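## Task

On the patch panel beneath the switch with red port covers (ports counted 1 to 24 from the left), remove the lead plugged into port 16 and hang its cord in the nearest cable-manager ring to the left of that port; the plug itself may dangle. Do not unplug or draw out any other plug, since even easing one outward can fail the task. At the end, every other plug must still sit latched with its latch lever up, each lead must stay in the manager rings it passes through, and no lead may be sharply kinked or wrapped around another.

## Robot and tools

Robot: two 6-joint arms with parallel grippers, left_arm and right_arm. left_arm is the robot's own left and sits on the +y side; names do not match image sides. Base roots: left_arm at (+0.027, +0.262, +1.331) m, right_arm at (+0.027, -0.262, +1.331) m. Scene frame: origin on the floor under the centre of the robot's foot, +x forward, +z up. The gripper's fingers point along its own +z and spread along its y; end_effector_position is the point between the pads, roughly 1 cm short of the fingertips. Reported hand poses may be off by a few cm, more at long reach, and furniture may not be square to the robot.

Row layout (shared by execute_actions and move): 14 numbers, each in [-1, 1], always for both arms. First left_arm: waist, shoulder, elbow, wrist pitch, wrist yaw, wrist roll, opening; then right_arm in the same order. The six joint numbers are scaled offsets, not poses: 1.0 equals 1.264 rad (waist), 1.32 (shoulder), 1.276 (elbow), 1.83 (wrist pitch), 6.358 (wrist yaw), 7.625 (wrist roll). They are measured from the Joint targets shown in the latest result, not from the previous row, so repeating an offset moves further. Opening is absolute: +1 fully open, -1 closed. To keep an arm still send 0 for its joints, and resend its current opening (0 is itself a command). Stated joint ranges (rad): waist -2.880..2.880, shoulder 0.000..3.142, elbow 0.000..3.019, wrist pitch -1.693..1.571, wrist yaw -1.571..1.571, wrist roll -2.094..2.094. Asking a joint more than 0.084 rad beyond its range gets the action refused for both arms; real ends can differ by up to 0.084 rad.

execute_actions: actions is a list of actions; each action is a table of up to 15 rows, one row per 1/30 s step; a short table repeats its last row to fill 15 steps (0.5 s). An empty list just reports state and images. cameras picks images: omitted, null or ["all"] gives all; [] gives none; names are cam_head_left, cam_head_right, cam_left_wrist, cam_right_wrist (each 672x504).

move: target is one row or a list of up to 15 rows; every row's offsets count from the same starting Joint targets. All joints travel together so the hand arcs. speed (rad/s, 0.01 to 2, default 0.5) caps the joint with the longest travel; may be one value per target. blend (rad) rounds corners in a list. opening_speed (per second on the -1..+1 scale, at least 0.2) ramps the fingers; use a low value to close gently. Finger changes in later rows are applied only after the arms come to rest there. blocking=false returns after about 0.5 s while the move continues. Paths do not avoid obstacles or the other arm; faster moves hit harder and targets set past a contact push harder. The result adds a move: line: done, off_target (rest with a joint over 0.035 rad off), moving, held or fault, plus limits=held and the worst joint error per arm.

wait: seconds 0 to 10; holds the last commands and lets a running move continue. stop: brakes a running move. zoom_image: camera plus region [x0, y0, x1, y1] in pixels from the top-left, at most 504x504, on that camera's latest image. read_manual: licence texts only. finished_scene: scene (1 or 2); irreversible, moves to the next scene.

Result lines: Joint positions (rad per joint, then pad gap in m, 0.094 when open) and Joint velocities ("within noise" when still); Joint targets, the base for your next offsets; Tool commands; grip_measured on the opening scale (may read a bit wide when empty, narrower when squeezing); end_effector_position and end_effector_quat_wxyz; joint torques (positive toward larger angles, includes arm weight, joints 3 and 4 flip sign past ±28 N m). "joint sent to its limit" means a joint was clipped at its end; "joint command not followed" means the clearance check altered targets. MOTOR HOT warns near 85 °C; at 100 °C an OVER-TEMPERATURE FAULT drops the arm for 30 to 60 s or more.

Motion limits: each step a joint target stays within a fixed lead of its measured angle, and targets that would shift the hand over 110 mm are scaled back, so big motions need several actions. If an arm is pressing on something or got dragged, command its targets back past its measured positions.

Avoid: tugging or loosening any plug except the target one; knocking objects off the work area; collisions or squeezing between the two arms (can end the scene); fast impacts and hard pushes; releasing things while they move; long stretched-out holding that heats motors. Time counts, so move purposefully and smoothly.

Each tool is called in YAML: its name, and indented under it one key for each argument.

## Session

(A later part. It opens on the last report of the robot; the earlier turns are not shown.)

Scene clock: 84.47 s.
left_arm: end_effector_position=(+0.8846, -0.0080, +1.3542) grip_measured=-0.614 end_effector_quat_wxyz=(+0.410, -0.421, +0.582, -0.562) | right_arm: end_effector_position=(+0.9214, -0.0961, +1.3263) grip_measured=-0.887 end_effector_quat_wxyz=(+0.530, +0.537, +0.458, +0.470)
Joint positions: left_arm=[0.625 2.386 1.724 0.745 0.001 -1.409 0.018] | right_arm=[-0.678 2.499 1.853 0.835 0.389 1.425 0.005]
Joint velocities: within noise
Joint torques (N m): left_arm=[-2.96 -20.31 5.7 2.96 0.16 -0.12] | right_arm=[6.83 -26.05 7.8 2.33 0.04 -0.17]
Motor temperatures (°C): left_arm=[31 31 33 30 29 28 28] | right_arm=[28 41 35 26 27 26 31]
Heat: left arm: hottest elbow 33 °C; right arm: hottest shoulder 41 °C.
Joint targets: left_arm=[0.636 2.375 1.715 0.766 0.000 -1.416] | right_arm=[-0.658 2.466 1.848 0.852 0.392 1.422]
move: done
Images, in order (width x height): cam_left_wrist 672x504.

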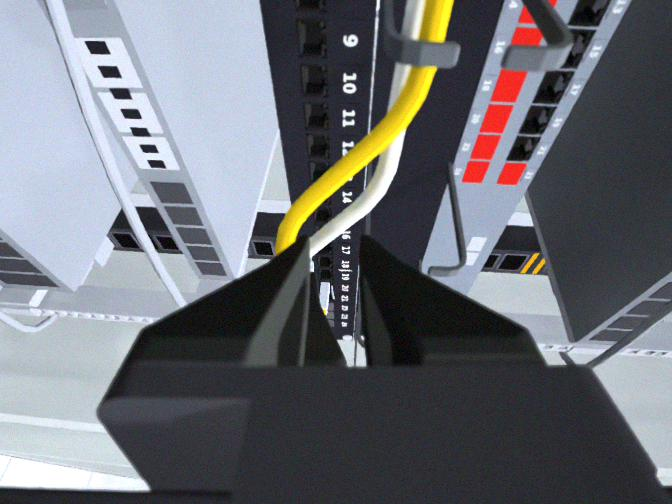

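move:
  target:
    - [0,0,0,0.0169,0,0,-0.617,0,0,0,0,0,0,-0.97]
    - [0,0.0811,0.1528,-0.0426,0,0,-0.617,0,0,0,0,0,0,-0.97]
  speed: 0.1
  cameras: ["cam_left_wrist"]

zoom_image:
  camera: "cam_left_wrist"
  region: [230, 90, 470, 350]

Scene clock: 88.67 s.
left_arm: end_effector_position=(+0.9147, -0.0150, +1.3695) grip_measured=-0.614 end_effector_quat_wxyz=(+0.421, -0.414, +0.567, -0.574) | right_arm: end_effector_position=(+0.9214, -0.0962, +1.3262) grip_measured=-0.887 end_effector_quat_wxyz=(+0.530, +0.537, +0.458, +0.470)
Joint positions: left_arm=[0.625 2.442 1.865 0.706 0.001 -1.409 0.018] | right_arm=[-0.678 2.499 1.853 0.835 0.389 1.425 0.005]
Joint velocities: within noise
Joint torques (N m): left_arm=[-2.32 -17.61 10.02 1.17 0.16 -0.05] | right_arm=[6.95 -25.93 7.82 2.33 0.03 -0.15]
Motor temperatures (°C): left_arm=[31 33 33 30 29 28 28] | right_arm=[28 41 35 26 27 26 31]
Heat: left arm: hottest shoulder 33 °C; right arm: hottest shoulder 41 °C.
Joint targets: left_arm=[0.636 2.482 1.910 0.687 0.000 -1.416] | right_arm=[-0.658 2.466 1.848 0.852 0.392 1.422]
move: off_target (left_arm); left_arm: the elbow is farthest, 0.045 rad from its target
Images, in order (width x height): cam_left_wrist 672x504.

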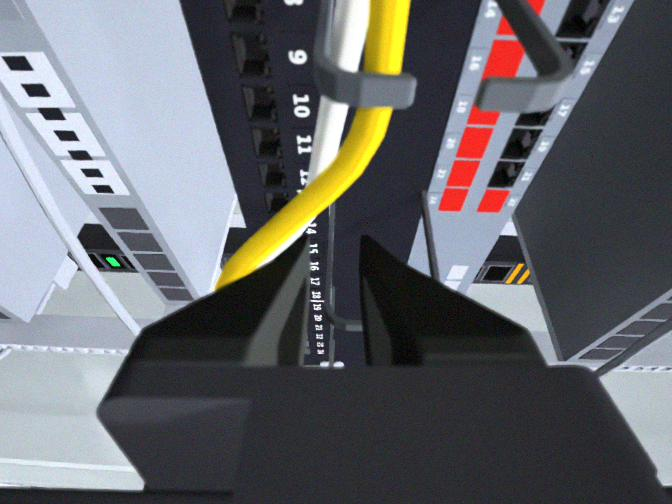

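Scaled by 1.938 from the camera's 672x504 image, which has a finer 960x720 frame.

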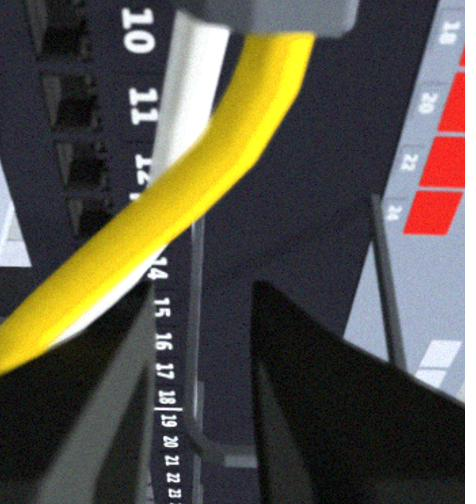

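move:
  target:
    - [0,-0.0811,-0.1528,0.0601,0,0,-0.489,0,0,0,0,0,0,-0.97]
    - [0,-0.0265,-0.0611,0.024,0,0,-0.489,0,0,0,0,0,0,-0.97]
  speed: 0.15
  cameras: ["cam_left_wrist"]

zoom_image:
  camera: "cam_left_wrist"
  region: [230, 90, 470, 350]

Scene clock: 92.03 s.
left_arm: end_effector_position=(+0.8980, -0.0103, +1.3625) grip_measured=-0.492 end_effector_quat_wxyz=(+0.419, -0.416, +0.570, -0.571) | right_arm: end_effector_position=(+0.9212, -0.0956, +1.3263) grip_measured=-0.887 end_effector_quat_wxyz=(+0.530, +0.537, +0.458, +0.470)
Joint positions: left_arm=[0.626 2.413 1.785 0.748 0.002 -1.41 0.024] | right_arm=[-0.677 2.499 1.853 0.835 0.39 1.425 0.005]
Joint velocities: within noise
Joint torques (N m): left_arm=[-2.78 -17.08 9.96 1.28 0.17 -0.05] | right_arm=[6.89 -25.88 7.87 2.33 0 -0.16]
Motor temperatures (°C): left_arm=[31 33 33 30 29 28 28] | right_arm=[28 42 35 26 27 26 31]
Heat: left arm: hottest shoulder 33 °C; right arm: hottest shoulder 42 °C.
Joint targets: left_arm=[0.636 2.447 1.832 0.731 0.000 -1.416] | right_arm=[-0.658 2.466 1.848 0.852 0.392 1.422]
move: off_target (left_arm); left_arm: the elbow is farthest, 0.047 rad from its target
Images, in order (width x height): cam_left_wrist 672x504.

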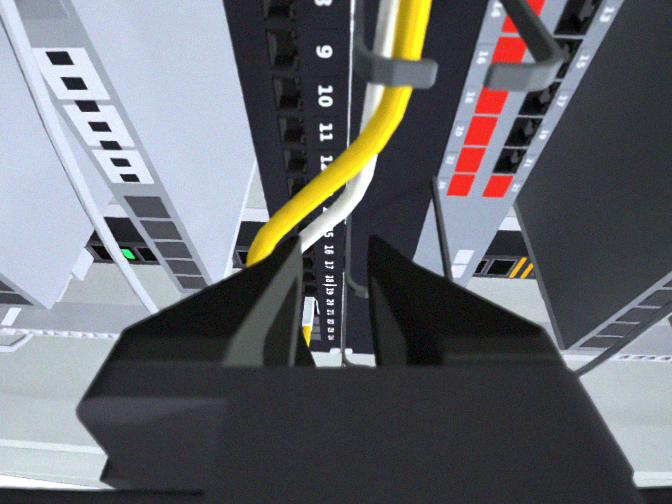

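Scaled by 1.938 from the camera's 672x504 image, which has a finer 960x720 frame.

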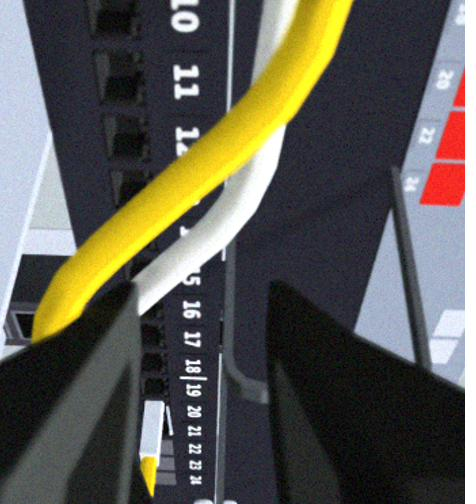

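move:
  target: [0.002,0.0091,0,0,0,0,-0.489,0,0,0,0,0,0,-0.97]
  speed: 0.1
  cameras: ["cam_left_wrist"]

zoom_image:
  camera: "cam_left_wrist"
  region: [230, 90, 470, 350]

Scene clock: 93.87 s.
left_arm: end_effector_position=(+0.8977, -0.0112, +1.3564) grip_measured=-0.492 end_effector_quat_wxyz=(+0.417, -0.416, +0.572, -0.570) | right_arm: end_effector_position=(+0.9212, -0.0956, +1.3263) grip_measured=-0.887 end_effector_quat_wxyz=(+0.530, +0.537, +0.458, +0.470)
Joint positions: left_arm=[0.626 2.422 1.788 0.747 0.002 -1.41 0.024] | right_arm=[-0.677 2.499 1.853 0.835 0.39 1.425 0.005]
Joint velocities: within noise
Joint torques (N m): left_arm=[-3.66 -17.61 9.73 1.29 0.19 -0.1] | right_arm=[6.53 -25.76 7.83 2.44 0.01 -0.14]
Motor temperatures (°C): left_arm=[31 34 33 30 29 28 28] | right_arm=[28 42 35 26 27 26 31]
Heat: left arm: hottest shoulder 34 °C; right arm: hottest shoulder 42 °C.
Joint targets: left_arm=[0.638 2.459 1.832 0.731 0.000 -1.416] | right_arm=[-0.658 2.466 1.848 0.852 0.392 1.422]
move: off_target (left_arm); left_arm: the elbow is farthest, 0.044 rad from its target
Images, in order (width x height): cam_left_wrist 672x504.

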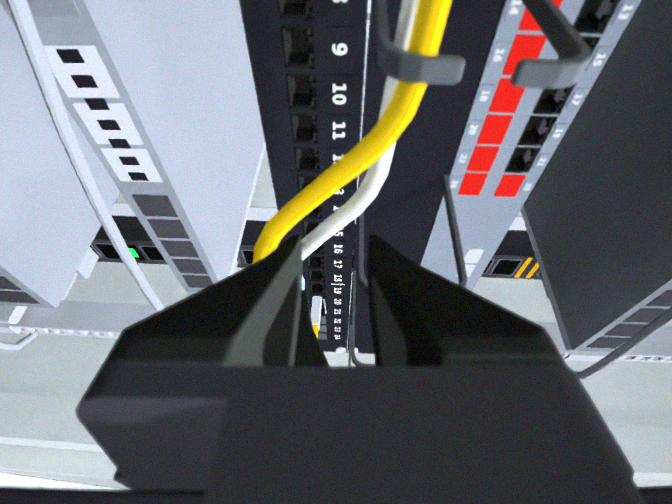

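Scaled by 1.938 from the camera's 672x504 image, which has a finer 960x720 frame.

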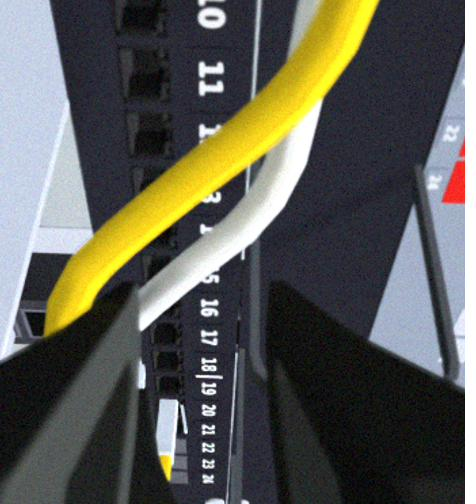

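move:
  target: [0.003,0.0216,0.0603,-0.0246,0,0,-0.489,0,0,0,0,0,0,-0.97]
  speed: 0.1
  cameras: ["cam_left_wrist"]

zoom_image:
  camera: "cam_left_wrist"
  region: [230, 90, 470, 350]

Scene clock: 95.40 s.
left_arm: end_effector_position=(+0.9123, -0.0146, +1.3574) grip_measured=-0.492 end_effector_quat_wxyz=(+0.417, -0.417, +0.573, -0.569) | right_arm: end_effector_position=(+0.9212, -0.0956, +1.3263) grip_measured=-0.887 end_effector_quat_wxyz=(+0.530, +0.537, +0.458, +0.470)
Joint positions: left_arm=[0.627 2.451 1.858 0.704 0.002 -1.41 0.024] | right_arm=[-0.677 2.499 1.853 0.835 0.39 1.425 0.005]
Joint velocities: within noise
Joint torques (N m): left_arm=[-3.08 -18.02 10.21 1.29 0.14 -0.1] | right_arm=[6.71 -25.58 7.75 2.41 0.01 -0.14]
Motor temperatures (°C): left_arm=[31 34 34 30 29 28 28] | right_arm=[28 42 35 26 27 26 31]
Heat: left arm: hottest shoulder 34 °C; right arm: hottest shoulder 42 °C.
Joint targets: left_arm=[0.642 2.488 1.909 0.686 0.000 -1.416] | right_arm=[-0.658 2.466 1.848 0.852 0.392 1.422]
move: off_target (left_arm); left_arm: the elbow is farthest, 0.051 rad from its target
Images, in order (width x height): cam_left_wrist 672x504.

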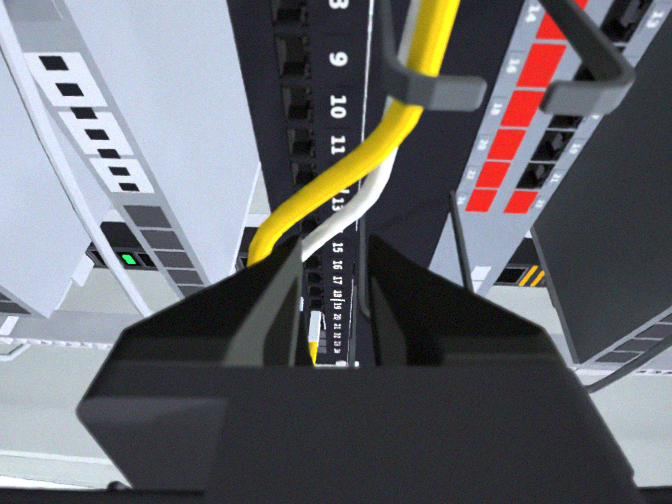

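Scaled by 1.938 from the camera's 672x504 image, which has a finer 960x720 frame.

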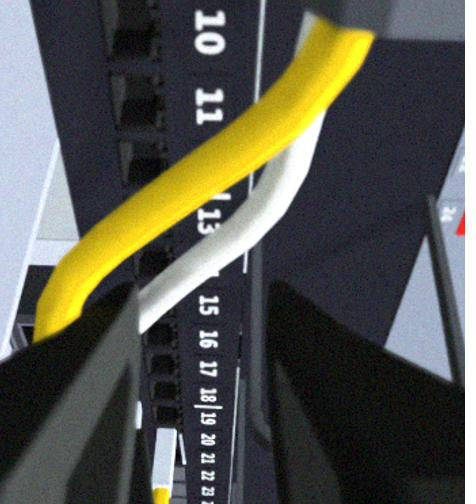

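move:
  target:
    - [0.0063,-0.0667,-0.1285,0.0568,0,0,-0.489,0,0,0,0,0,0,-0.97]
    - [0.0063,-0.0667,-0.1285,0.0568,0,0.0787,-0.617,0,0,0,0,0,0,-0.97]
    - [0.0063,-0.025,-0.0658,0.0268,0,0.0787,-0.617,0,0,0,0,0,0,-0.97]
  speed: 0.2
  cameras: ["cam_left_wrist"]

zoom_image:
  camera: "cam_left_wrist"
  region: [230, 90, 470, 350]

Scene clock: 102.30 s.
left_arm: end_effector_position=(+0.8987, -0.0023, +1.3547) grip_measured=-0.614 end_effector_quat_wxyz=(+0.566, -0.236, +0.668, -0.421) | right_arm: end_effector_position=(+0.9212, -0.0956, +1.3263) grip_measured=-0.887 end_effector_quat_wxyz=(+0.530, +0.537, +0.458, +0.470)
Joint positions: left_arm=[0.636 2.419 1.78 0.752 0.002 -0.822 0.018] | right_arm=[-0.677 2.499 1.853 0.835 0.39 1.425 0.005]
Joint velocities: within noise
Joint torques (N m): left_arm=[-2.78 -17.14 9.74 1.22 0.13 0.01] | right_arm=[6.77 -25.41 7.8 2.3 0.01 -0.13]
Motor temperatures (°C): left_arm=[31 35 33 30 29 28 28] | right_arm=[28 43 35 26 27 26 31]
Heat: left arm: hottest shoulder 35 °C; right arm: hottest shoulder 43 °C.
Joint targets: left_arm=[0.650 2.454 1.825 0.735 0.000 -0.816] | right_arm=[-0.658 2.466 1.848 0.852 0.392 1.422]
move: off_target (left_arm); left_arm: the elbow is farthest, 0.045 rad from its target
Images, in order (width x height): cam_left_wrist 672x504.

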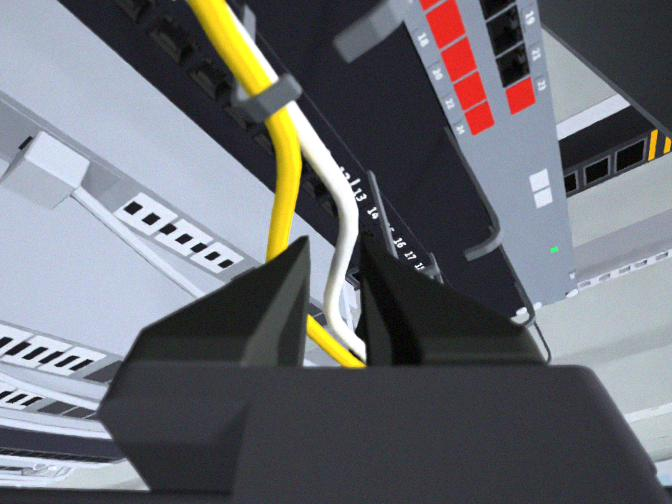

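Scaled by 1.938 from the camera's 672x504 image, which has a finer 960x720 frame.

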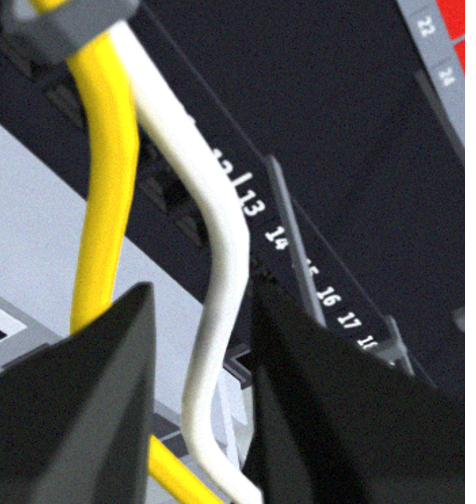

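move:
  target: [0.003,0.0216,0.0603,-0.0246,0,0,-0.617,0,0,0,0,0,0,-0.97]
  speed: 0.1
  cameras: ["cam_left_wrist"]

zoom_image:
  camera: "cam_left_wrist"
  region: [230, 90, 470, 350]

Scene clock: 103.70 s.
left_arm: end_effector_position=(+0.9148, -0.0058, +1.3587) grip_measured=-0.614 end_effector_quat_wxyz=(+0.567, -0.236, +0.667, -0.421) | right_arm: end_effector_position=(+0.9212, -0.0956, +1.3263) grip_measured=-0.887 end_effector_quat_wxyz=(+0.530, +0.537, +0.458, +0.470)
Joint positions: left_arm=[0.637 2.447 1.855 0.707 0.002 -0.822 0.018] | right_arm=[-0.677 2.499 1.853 0.835 0.39 1.425 0.005]
Joint velocities: within noise
Joint torques (N m): left_arm=[-2.78 -17.61 10.06 1.46 0.16 0.05] | right_arm=[6.83 -25.58 7.76 2.39 0.01 -0.16]
Motor temperatures (°C): left_arm=[31 35 34 30 29 28 28] | right_arm=[28 43 35 26 27 26 31]
Heat: left arm: hottest shoulder 35 °C; right arm: hottest shoulder 43 °C.
Joint targets: left_arm=[0.654 2.483 1.902 0.690 0.000 -0.816] | right_arm=[-0.658 2.466 1.848 0.852 0.392 1.422]
move: off_target (left_arm); left_arm: the elbow is farthest, 0.046 rad from its target
Images, in order (width x height): cam_left_wrist 672x504.

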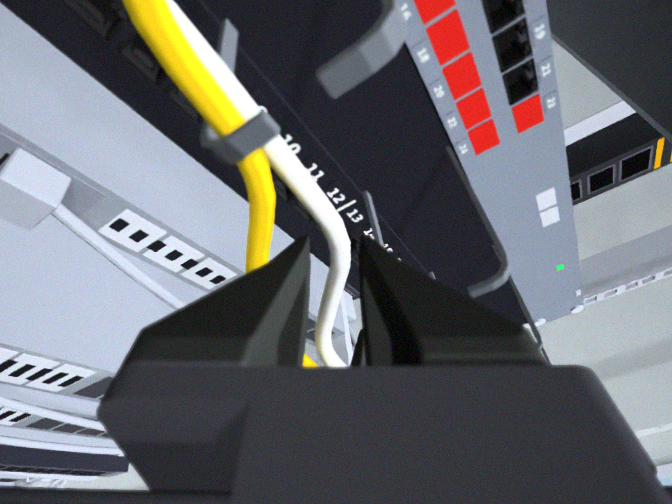

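Scaled by 1.938 from the camera's 672x504 image, which has a finer 960x720 frame.

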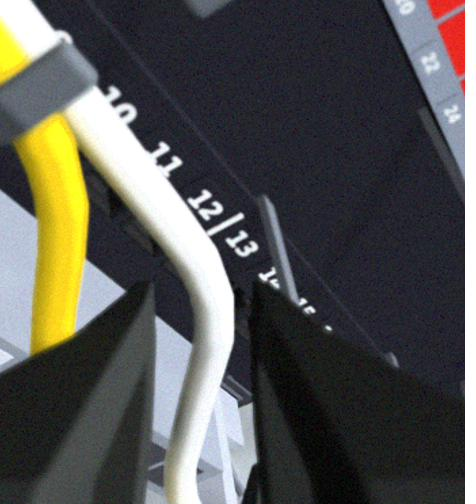

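move:
  target: [0,0,0,0,0,0,-0.98,0,0,0,0,0,0,-0.97]
  opening_speed: 0.5

zoom_image:
  camera: "cam_left_wrist"
  region: [230, 90, 470, 350]

Scene clock: 104.83 s.
left_arm: end_effector_position=(+0.9154, -0.0036, +1.3574) grip_measured=-0.913 end_effector_quat_wxyz=(+0.568, -0.236, +0.668, -0.419) | right_arm: end_effector_position=(+0.9212, -0.0956, +1.3263) grip_measured=-0.887 end_effector_quat_wxyz=(+0.530, +0.537, +0.458, +0.470)
Joint positions: left_arm=[0.639 2.448 1.856 0.706 0.002 -0.818 0.004] | right_arm=[-0.677 2.499 1.853 0.835 0.39 1.425 0.005]
Joint velocities: within noise
Joint torques (N m): left_arm=[-3.08 -18.26 9.81 1.29 0.14 -0.01] | right_arm=[6.65 -25.7 7.77 2.36 -0.02 -0.14]
Motor temperatures (°C): left_arm=[31 35 34 30 29 28 28] | right_arm=[28 43 35 26 27 26 31]
Heat: left arm: hottest shoulder 35 °C; right arm: hottest shoulder 43 °C.
Joint targets: left_arm=[0.654 2.483 1.902 0.690 0.000 -0.816] | right_arm=[-0.658 2.466 1.848 0.852 0.392 1.422]
move: off_target (left_arm); left_arm: the elbow is farthest, 0.046 rad from its target

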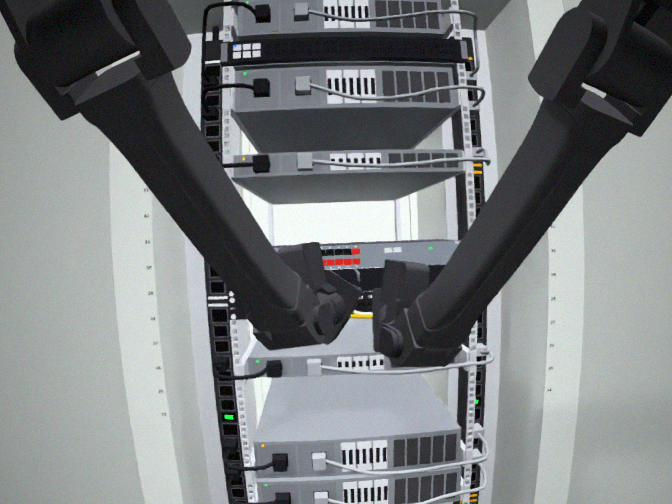

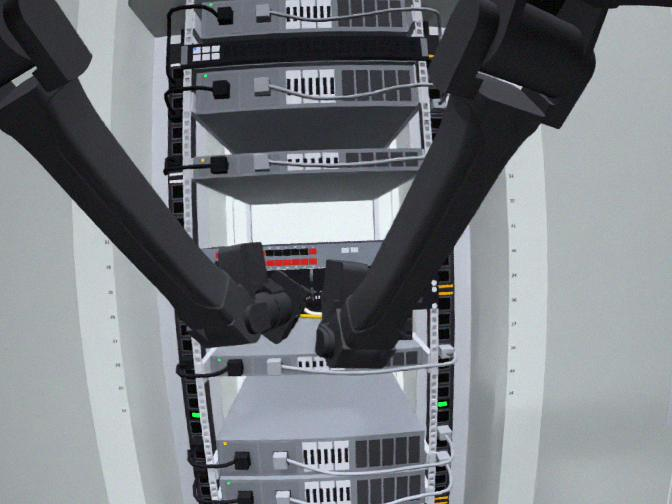

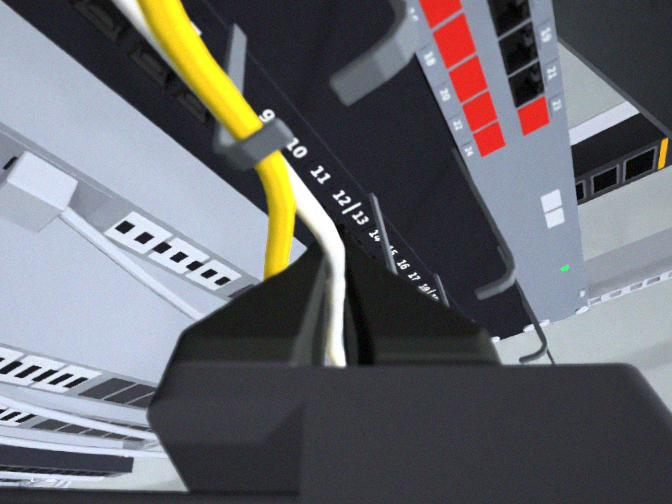

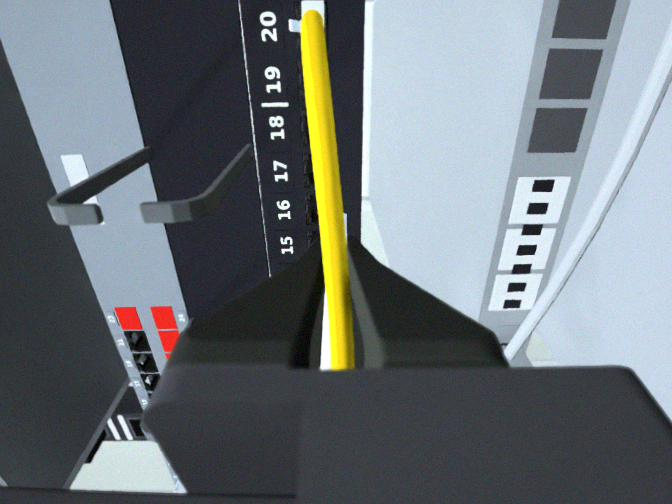

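Scaled by 1.938 from the camera's 672x504 image, which has a finer 960x720 frame.

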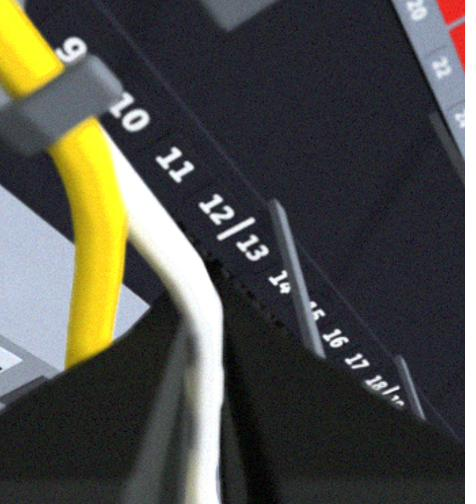

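move:
  target: [0,0,0,0,0,0,-0.98,0,0,0,0,0,0,-0.45]
  opening_speed: 0.3

Scene clock: 107.60 s.
left_arm: end_effector_position=(+0.9155, -0.0033, +1.3574) grip_measured=-0.915 end_effector_quat_wxyz=(+0.568, -0.235, +0.668, -0.419) | right_arm: end_effector_position=(+0.9201, -0.0957, +1.3242) grip_measured=-0.453 end_effector_quat_wxyz=(+0.529, +0.538, +0.460, +0.468)
Joint positions: left_arm=[0.64 2.448 1.856 0.706 0.002 -0.817 0.004] | right_arm=[-0.677 2.499 1.849 0.835 0.39 1.425 0.026]
Joint velocities: within noise
Joint torques (N m): left_arm=[-2.55 -17.73 9.81 1.39 0.16 -0.02] | right_arm=[6.77 -25.93 8.02 2.35 -0.01 -0.17]
Motor temperatures (°C): left_arm=[31 35 34 30 28 28 28] | right_arm=[28 43 35 26 27 26 31]
Heat: left arm: hottest shoulder 35 °C; right arm: hottest shoulder 43 °C.
Joint targets: left_arm=[0.654 2.483 1.902 0.690 0.000 -0.816] | right_arm=[-0.658 2.466 1.848 0.852 0.392 1.422]
move: off_target (left_arm); left_arm: the elbow is farthest, 0.046 rad from its target

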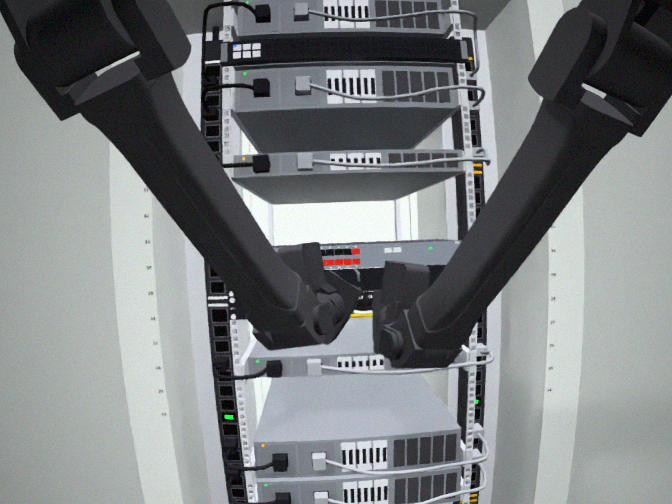

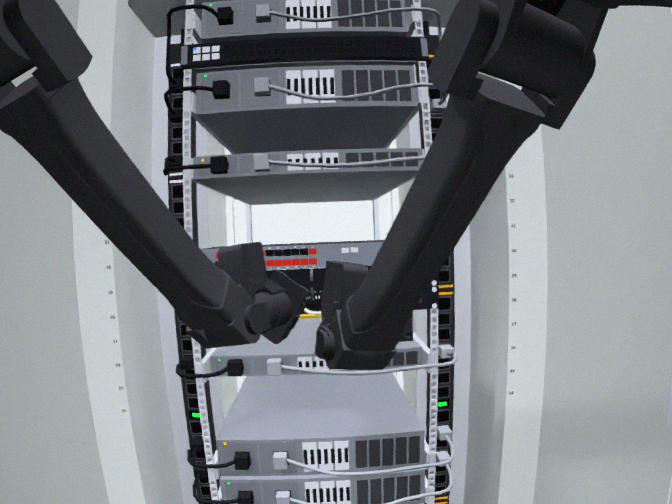

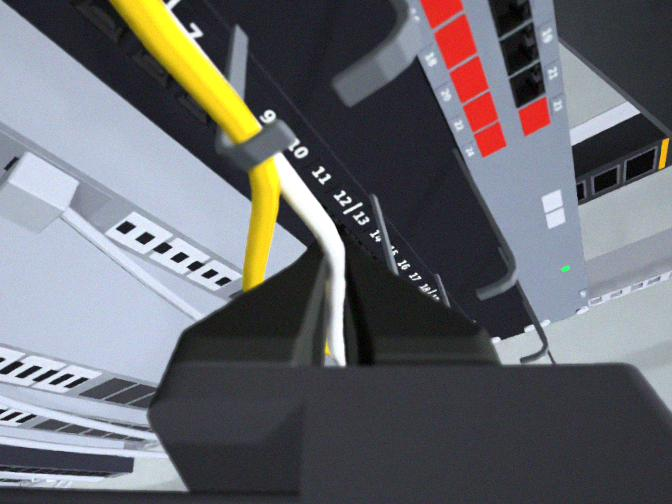

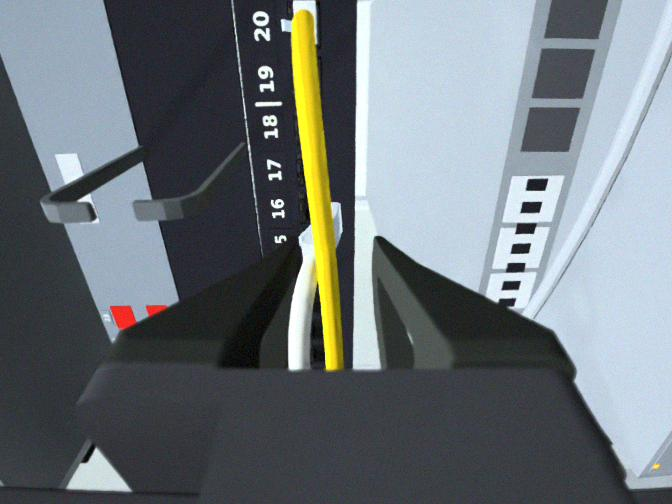

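move:
  target: [0,0,0,0,0,0,-0.98,0.0158,-0.0992,-0.261,0.1066,0.0041,0,-0.45]
  speed: 0.15

Scene clock: 110.37 s.
left_arm: end_effector_position=(+0.9155, -0.0033, +1.3574) grip_measured=-0.915 end_effector_quat_wxyz=(+0.568, -0.235, +0.668, -0.419) | right_arm: end_effector_position=(+0.8402, -0.1061, +1.3165) grip_measured=-0.452 end_effector_quat_wxyz=(+0.527, +0.543, +0.462, +0.462)
Joint positions: left_arm=[0.64 2.448 1.856 0.706 0.002 -0.817 0.004] | right_arm=[-0.661 2.373 1.517 1.027 0.416 1.425 0.026]
Joint velocities: within noise
Joint torques (N m): left_arm=[-3.43 -18.26 9.98 1.42 0.24 -0.01] | right_arm=[6.89 -24 6.75 2.45 0.03 -0.14]
Motor temperatures (°C): left_arm=[31 35 35 30 28 28 28] | right_arm=[28 43 34 26 27 25 31]
Heat: left arm: hottest shoulder 35 °C; right arm: hottest shoulder 43 °C.
Joint targets: left_arm=[0.654 2.483 1.902 0.690 0.000 -0.816] | right_arm=[-0.638 2.335 1.515 1.047 0.418 1.422]
move: off_target (left_arm, right_arm); left_arm: the elbow is farthest, 0.046 rad from its target; right_arm: the shoulder is farthest, 0.038 rad from its target

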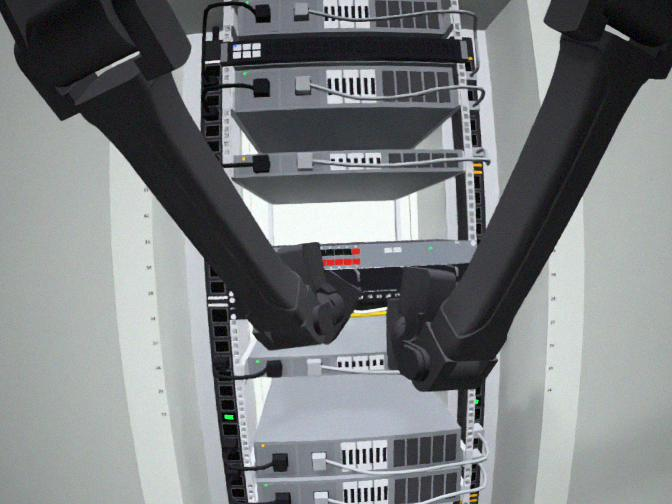

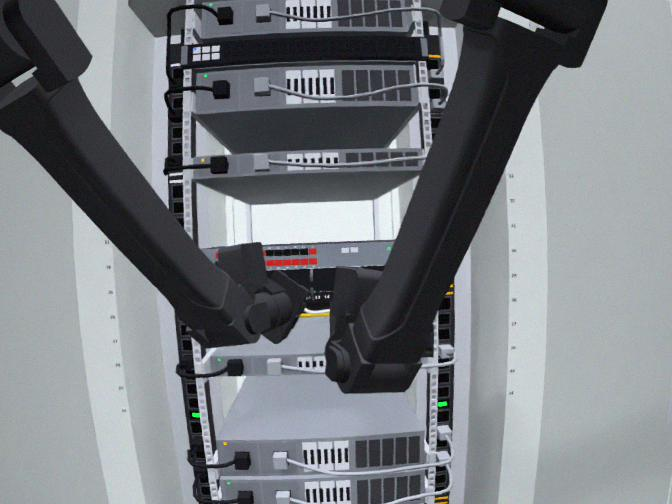

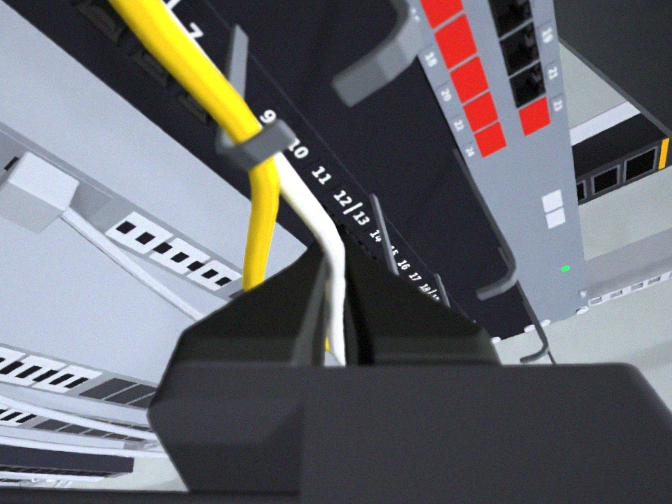

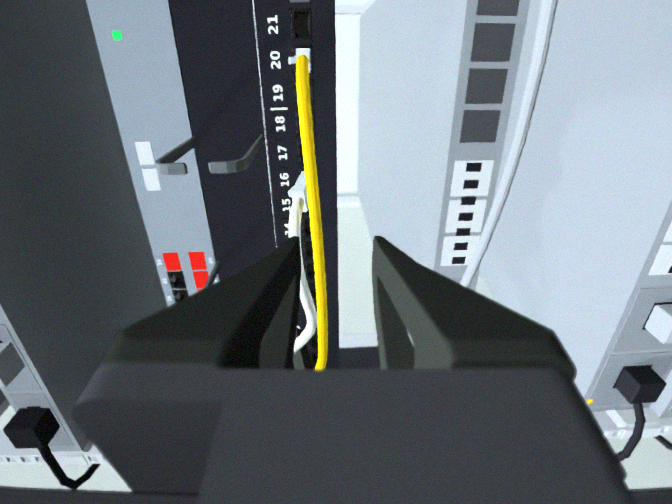

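move:
  target:
    - [-0.015,-0.0742,-0.1371,0.0541,-0.001,0,-0.98,0,0,0,0,0,0,-0.45]
    - [-0.0301,-0.1227,-0.1583,0.0377,-0.002,0,-0.98,0,0,0,0,0,0,-0.45]
  speed: 0.12
  blend: 0.02

Scene clock: 115.40 s.
left_arm: end_effector_position=(+0.8855, -0.0046, +1.3953) grip_measured=-0.916 end_effector_quat_wxyz=(+0.574, -0.232, +0.660, -0.426) | right_arm: end_effector_position=(+0.8400, -0.1060, +1.3174) grip_measured=-0.452 end_effector_quat_wxyz=(+0.528, +0.543, +0.461, +0.463)
Joint positions: left_arm=[0.62 2.332 1.706 0.763 -0.009 -0.817 0.004] | right_arm=[-0.661 2.372 1.516 1.028 0.416 1.425 0.026]
Joint velocities: within noise
Joint torques (N m): left_arm=[-5.19 -20.25 6.12 1.81 0 -0.06] | right_arm=[6.59 -23.82 6.72 2.47 0 -0.14]
Motor temperatures (°C): left_arm=[31 35 35 30 28 28 29] | right_arm=[28 42 34 26 27 25 30]
Heat: left arm: hottest shoulder 35 °C; right arm: hottest shoulder 42 °C.
Joint targets: left_arm=[0.616 2.321 1.700 0.759 -0.013 -0.816] | right_arm=[-0.638 2.335 1.515 1.047 0.418 1.422]
move: off_target (right_arm); right_arm: the shoulder is farthest, 0.037 rad from its target

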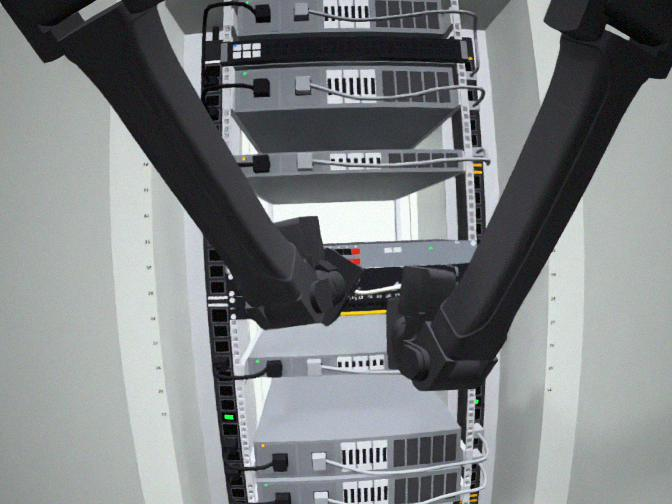

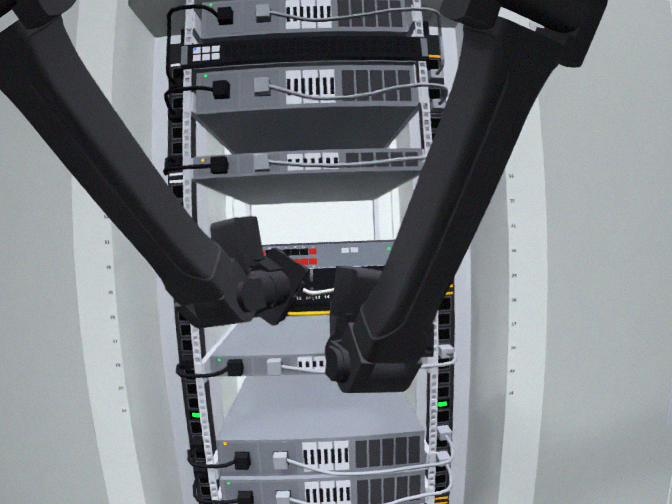

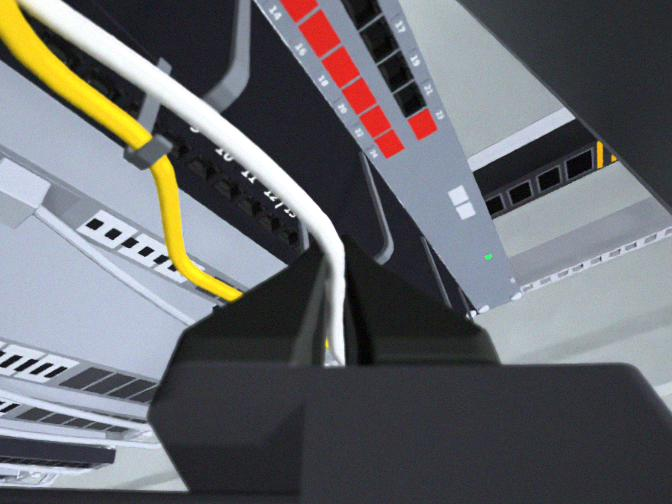

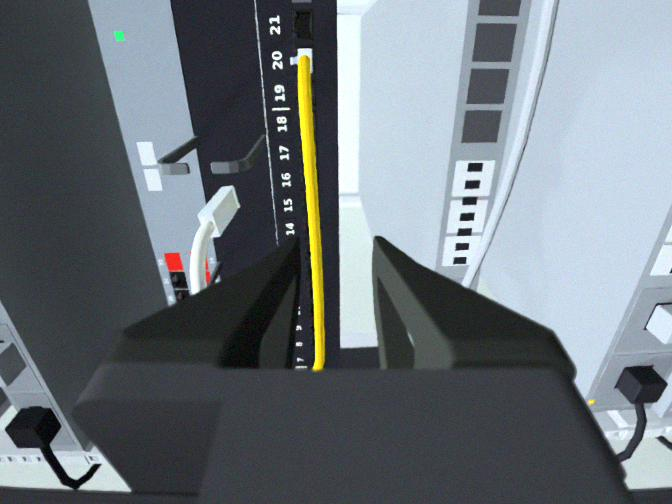

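zoom_image:
  camera: "cam_right_wrist"
  region: [90, 100, 350, 300]

zoom_image:
  camera: "cam_head_left"
  region: [320, 240, 440, 340]

zoom_image:
  camera: "cam_head_right"
  region: [270, 240, 390, 340]

Scaled by 1.938 from the camera's 672x504 image, which has a finer 960x720 frame.

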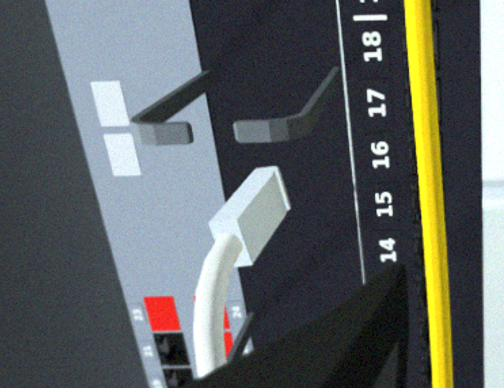

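Scaled by 4.200 from the camera's 672x504 image, which has a finer 960x720 frame.

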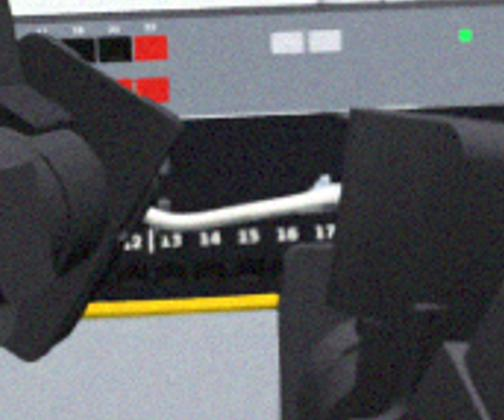

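Scaled by 4.200 from the camera's 672x504 image, which has a finer 960x720 frame.

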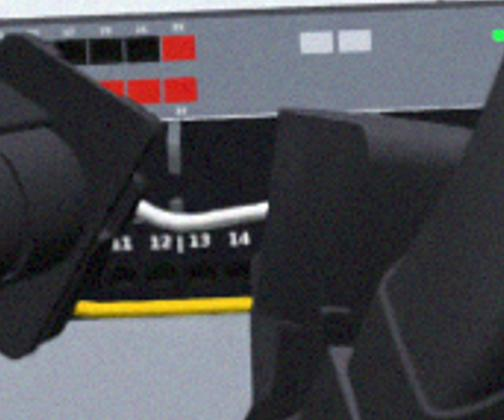

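move:
  target: [0,0,0,0,0,0,-0.98,-0.0688,-0.1402,-0.2038,0.0317,-0.0311,0,-0.45]
  speed: 0.3

zoom_image:
  camera: "cam_right_wrist"
  region: [150, 50, 400, 300]

zoom_image:
  camera: "cam_head_left"
  region: [320, 240, 440, 340]

zoom_image:
  camera: "cam_head_right"
  region: [270, 240, 390, 340]

Scene clock: 117.97 s.
left_arm: end_effector_position=(+0.8855, -0.0046, +1.3953) grip_measured=-0.916 end_effector_quat_wxyz=(+0.574, -0.232, +0.660, -0.426) | right_arm: end_effector_position=(+0.7922, -0.1362, +1.3613) grip_measured=-0.452 end_effector_quat_wxyz=(+0.500, +0.503, +0.498, +0.499)
Joint positions: left_arm=[0.62 2.332 1.706 0.763 -0.009 -0.817 0.004] | right_arm=[-0.714 2.181 1.257 1.086 0.223 1.425 0.026]
Joint velocities: within noise
Joint torques (N m): left_arm=[-4.78 -19.96 6.23 1.77 0.1 0.01] | right_arm=[3.19 -21.77 6.12 2.5 -0.19 -0.16]
Motor temperatures (°C): left_arm=[31 35 35 30 28 28 29] | right_arm=[28 42 34 26 27 25 30]
Heat: left arm: hottest shoulder 35 °C; right arm: hottest shoulder 42 °C.
Joint targets: left_arm=[0.616 2.321 1.700 0.759 -0.013 -0.816] | right_arm=[-0.725 2.150 1.255 1.105 0.220 1.422]
move: done

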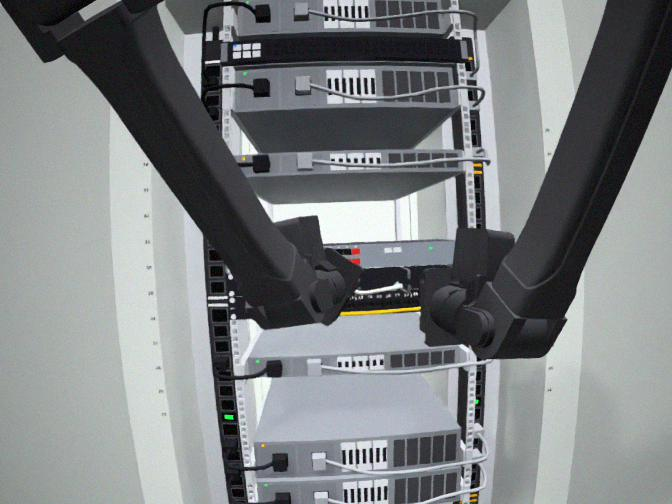

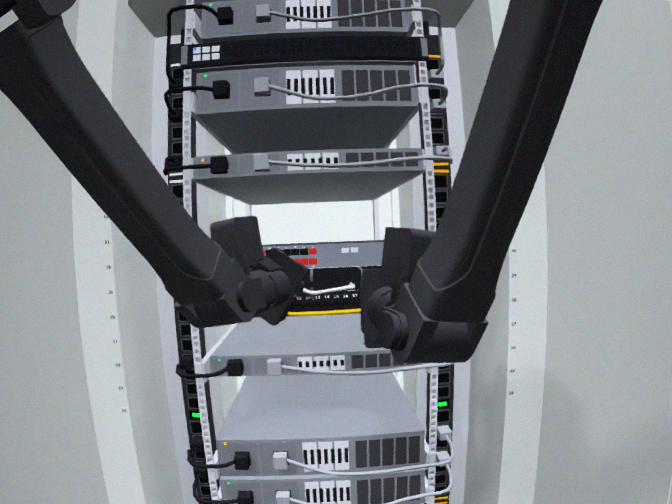

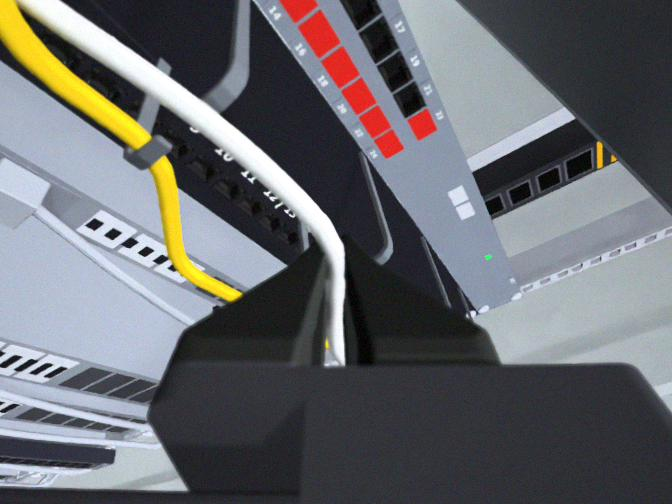

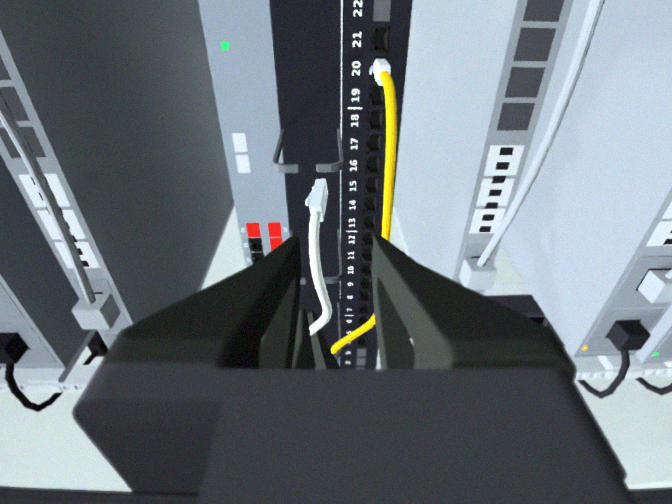

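Scaled by 2.016 from the camera's 672x504 image, which has a finer 960x720 frame.

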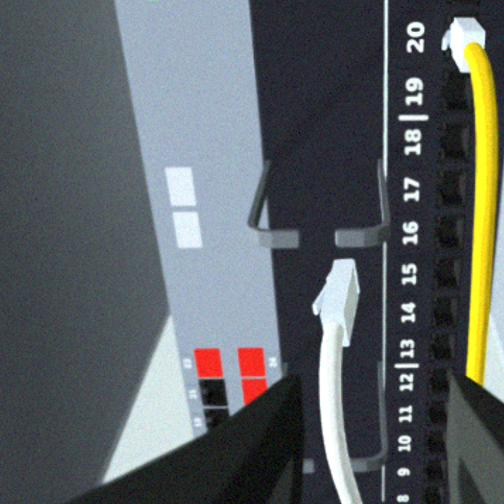

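Scaled by 4.200 from the camera's 672x504 image, which has a finer 960x720 frame.

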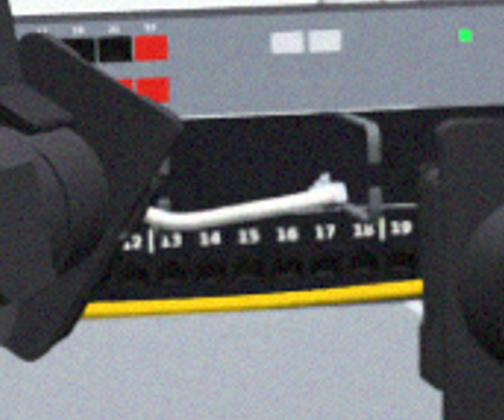

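Scaled by 4.200 from the camera's 672x504 image, which has a finer 960x720 frame.

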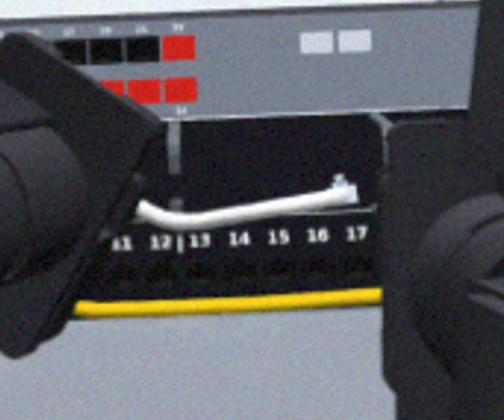

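zoom_image:
  camera: "cam_right_wrist"
  region: [270, 220, 390, 350]

Scaled by 3.877 from the camera's 672x504 image, which has a finer 960x720 frame.

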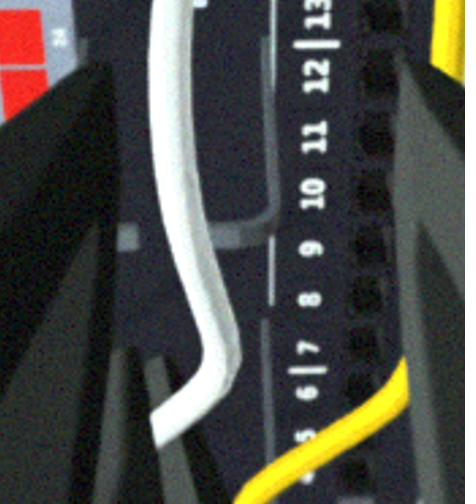

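move:
  target: [0.002,-0.0076,0,0,0,0,-0.98,0,0,0,0,0,0,-0.45]
  speed: 0.1
  cameras: ["cam_right_wrist","cam_left_wrist"]

zoom_image:
  camera: "cam_right_wrist"
  region: [270, 220, 390, 350]

Scene clock: 120.07 s.
left_arm: end_effector_position=(+0.8856, -0.0045, +1.3963) grip_measured=-0.916 end_effector_quat_wxyz=(+0.574, -0.232, +0.660, -0.426) | right_arm: end_effector_position=(+0.7921, -0.1362, +1.3611) grip_measured=-0.452 end_effector_quat_wxyz=(+0.500, +0.503, +0.498, +0.499)
Joint positions: left_arm=[0.62 2.331 1.706 0.763 -0.009 -0.817 0.004] | right_arm=[-0.714 2.181 1.256 1.086 0.223 1.425 0.026]
Joint velocities: within noise
Joint torques (N m): left_arm=[-4.25 -20.95 6.22 1.92 0.06 -0.02] | right_arm=[2.96 -21.54 6.12 2.55 -0.2 -0.15]
Motor temperatures (°C): left_arm=[31 35 35 30 28 28 29] | right_arm=[28 42 34 26 27 25 30]
Heat: left arm: hottest shoulder 35 °C; right arm: hottest shoulder 42 °C.
Joint targets: left_arm=[0.618 2.311 1.700 0.759 -0.013 -0.816] | right_arm=[-0.725 2.150 1.255 1.105 0.221 1.422]
move: done
Images, in order (width x height): cam_left_wrist 672x504, cam_right_wrist 672x504.

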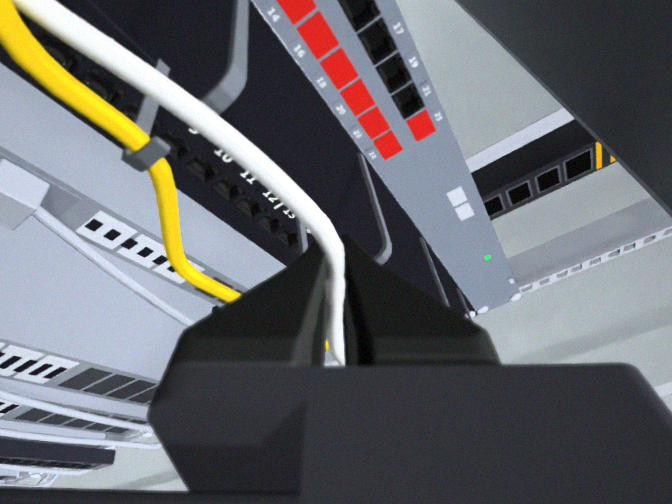

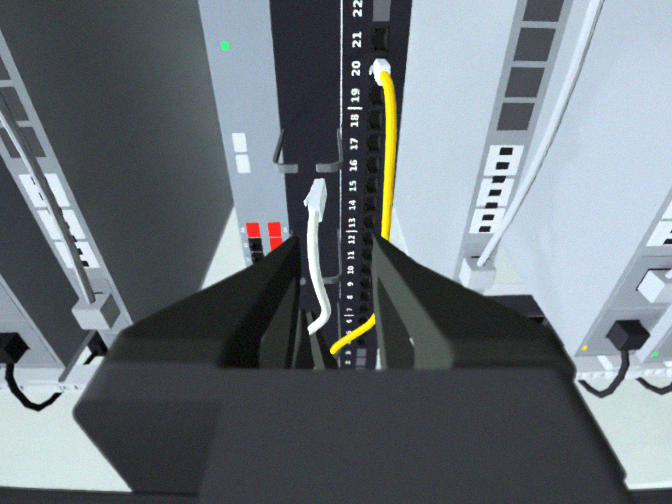

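Scaled by 3.877 from the camera's 672x504 image, which has a finer 960x720 frame.

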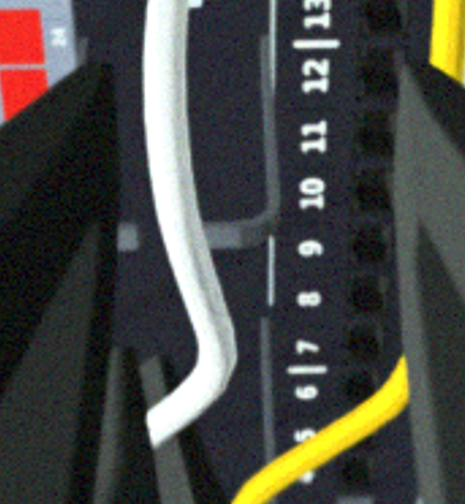

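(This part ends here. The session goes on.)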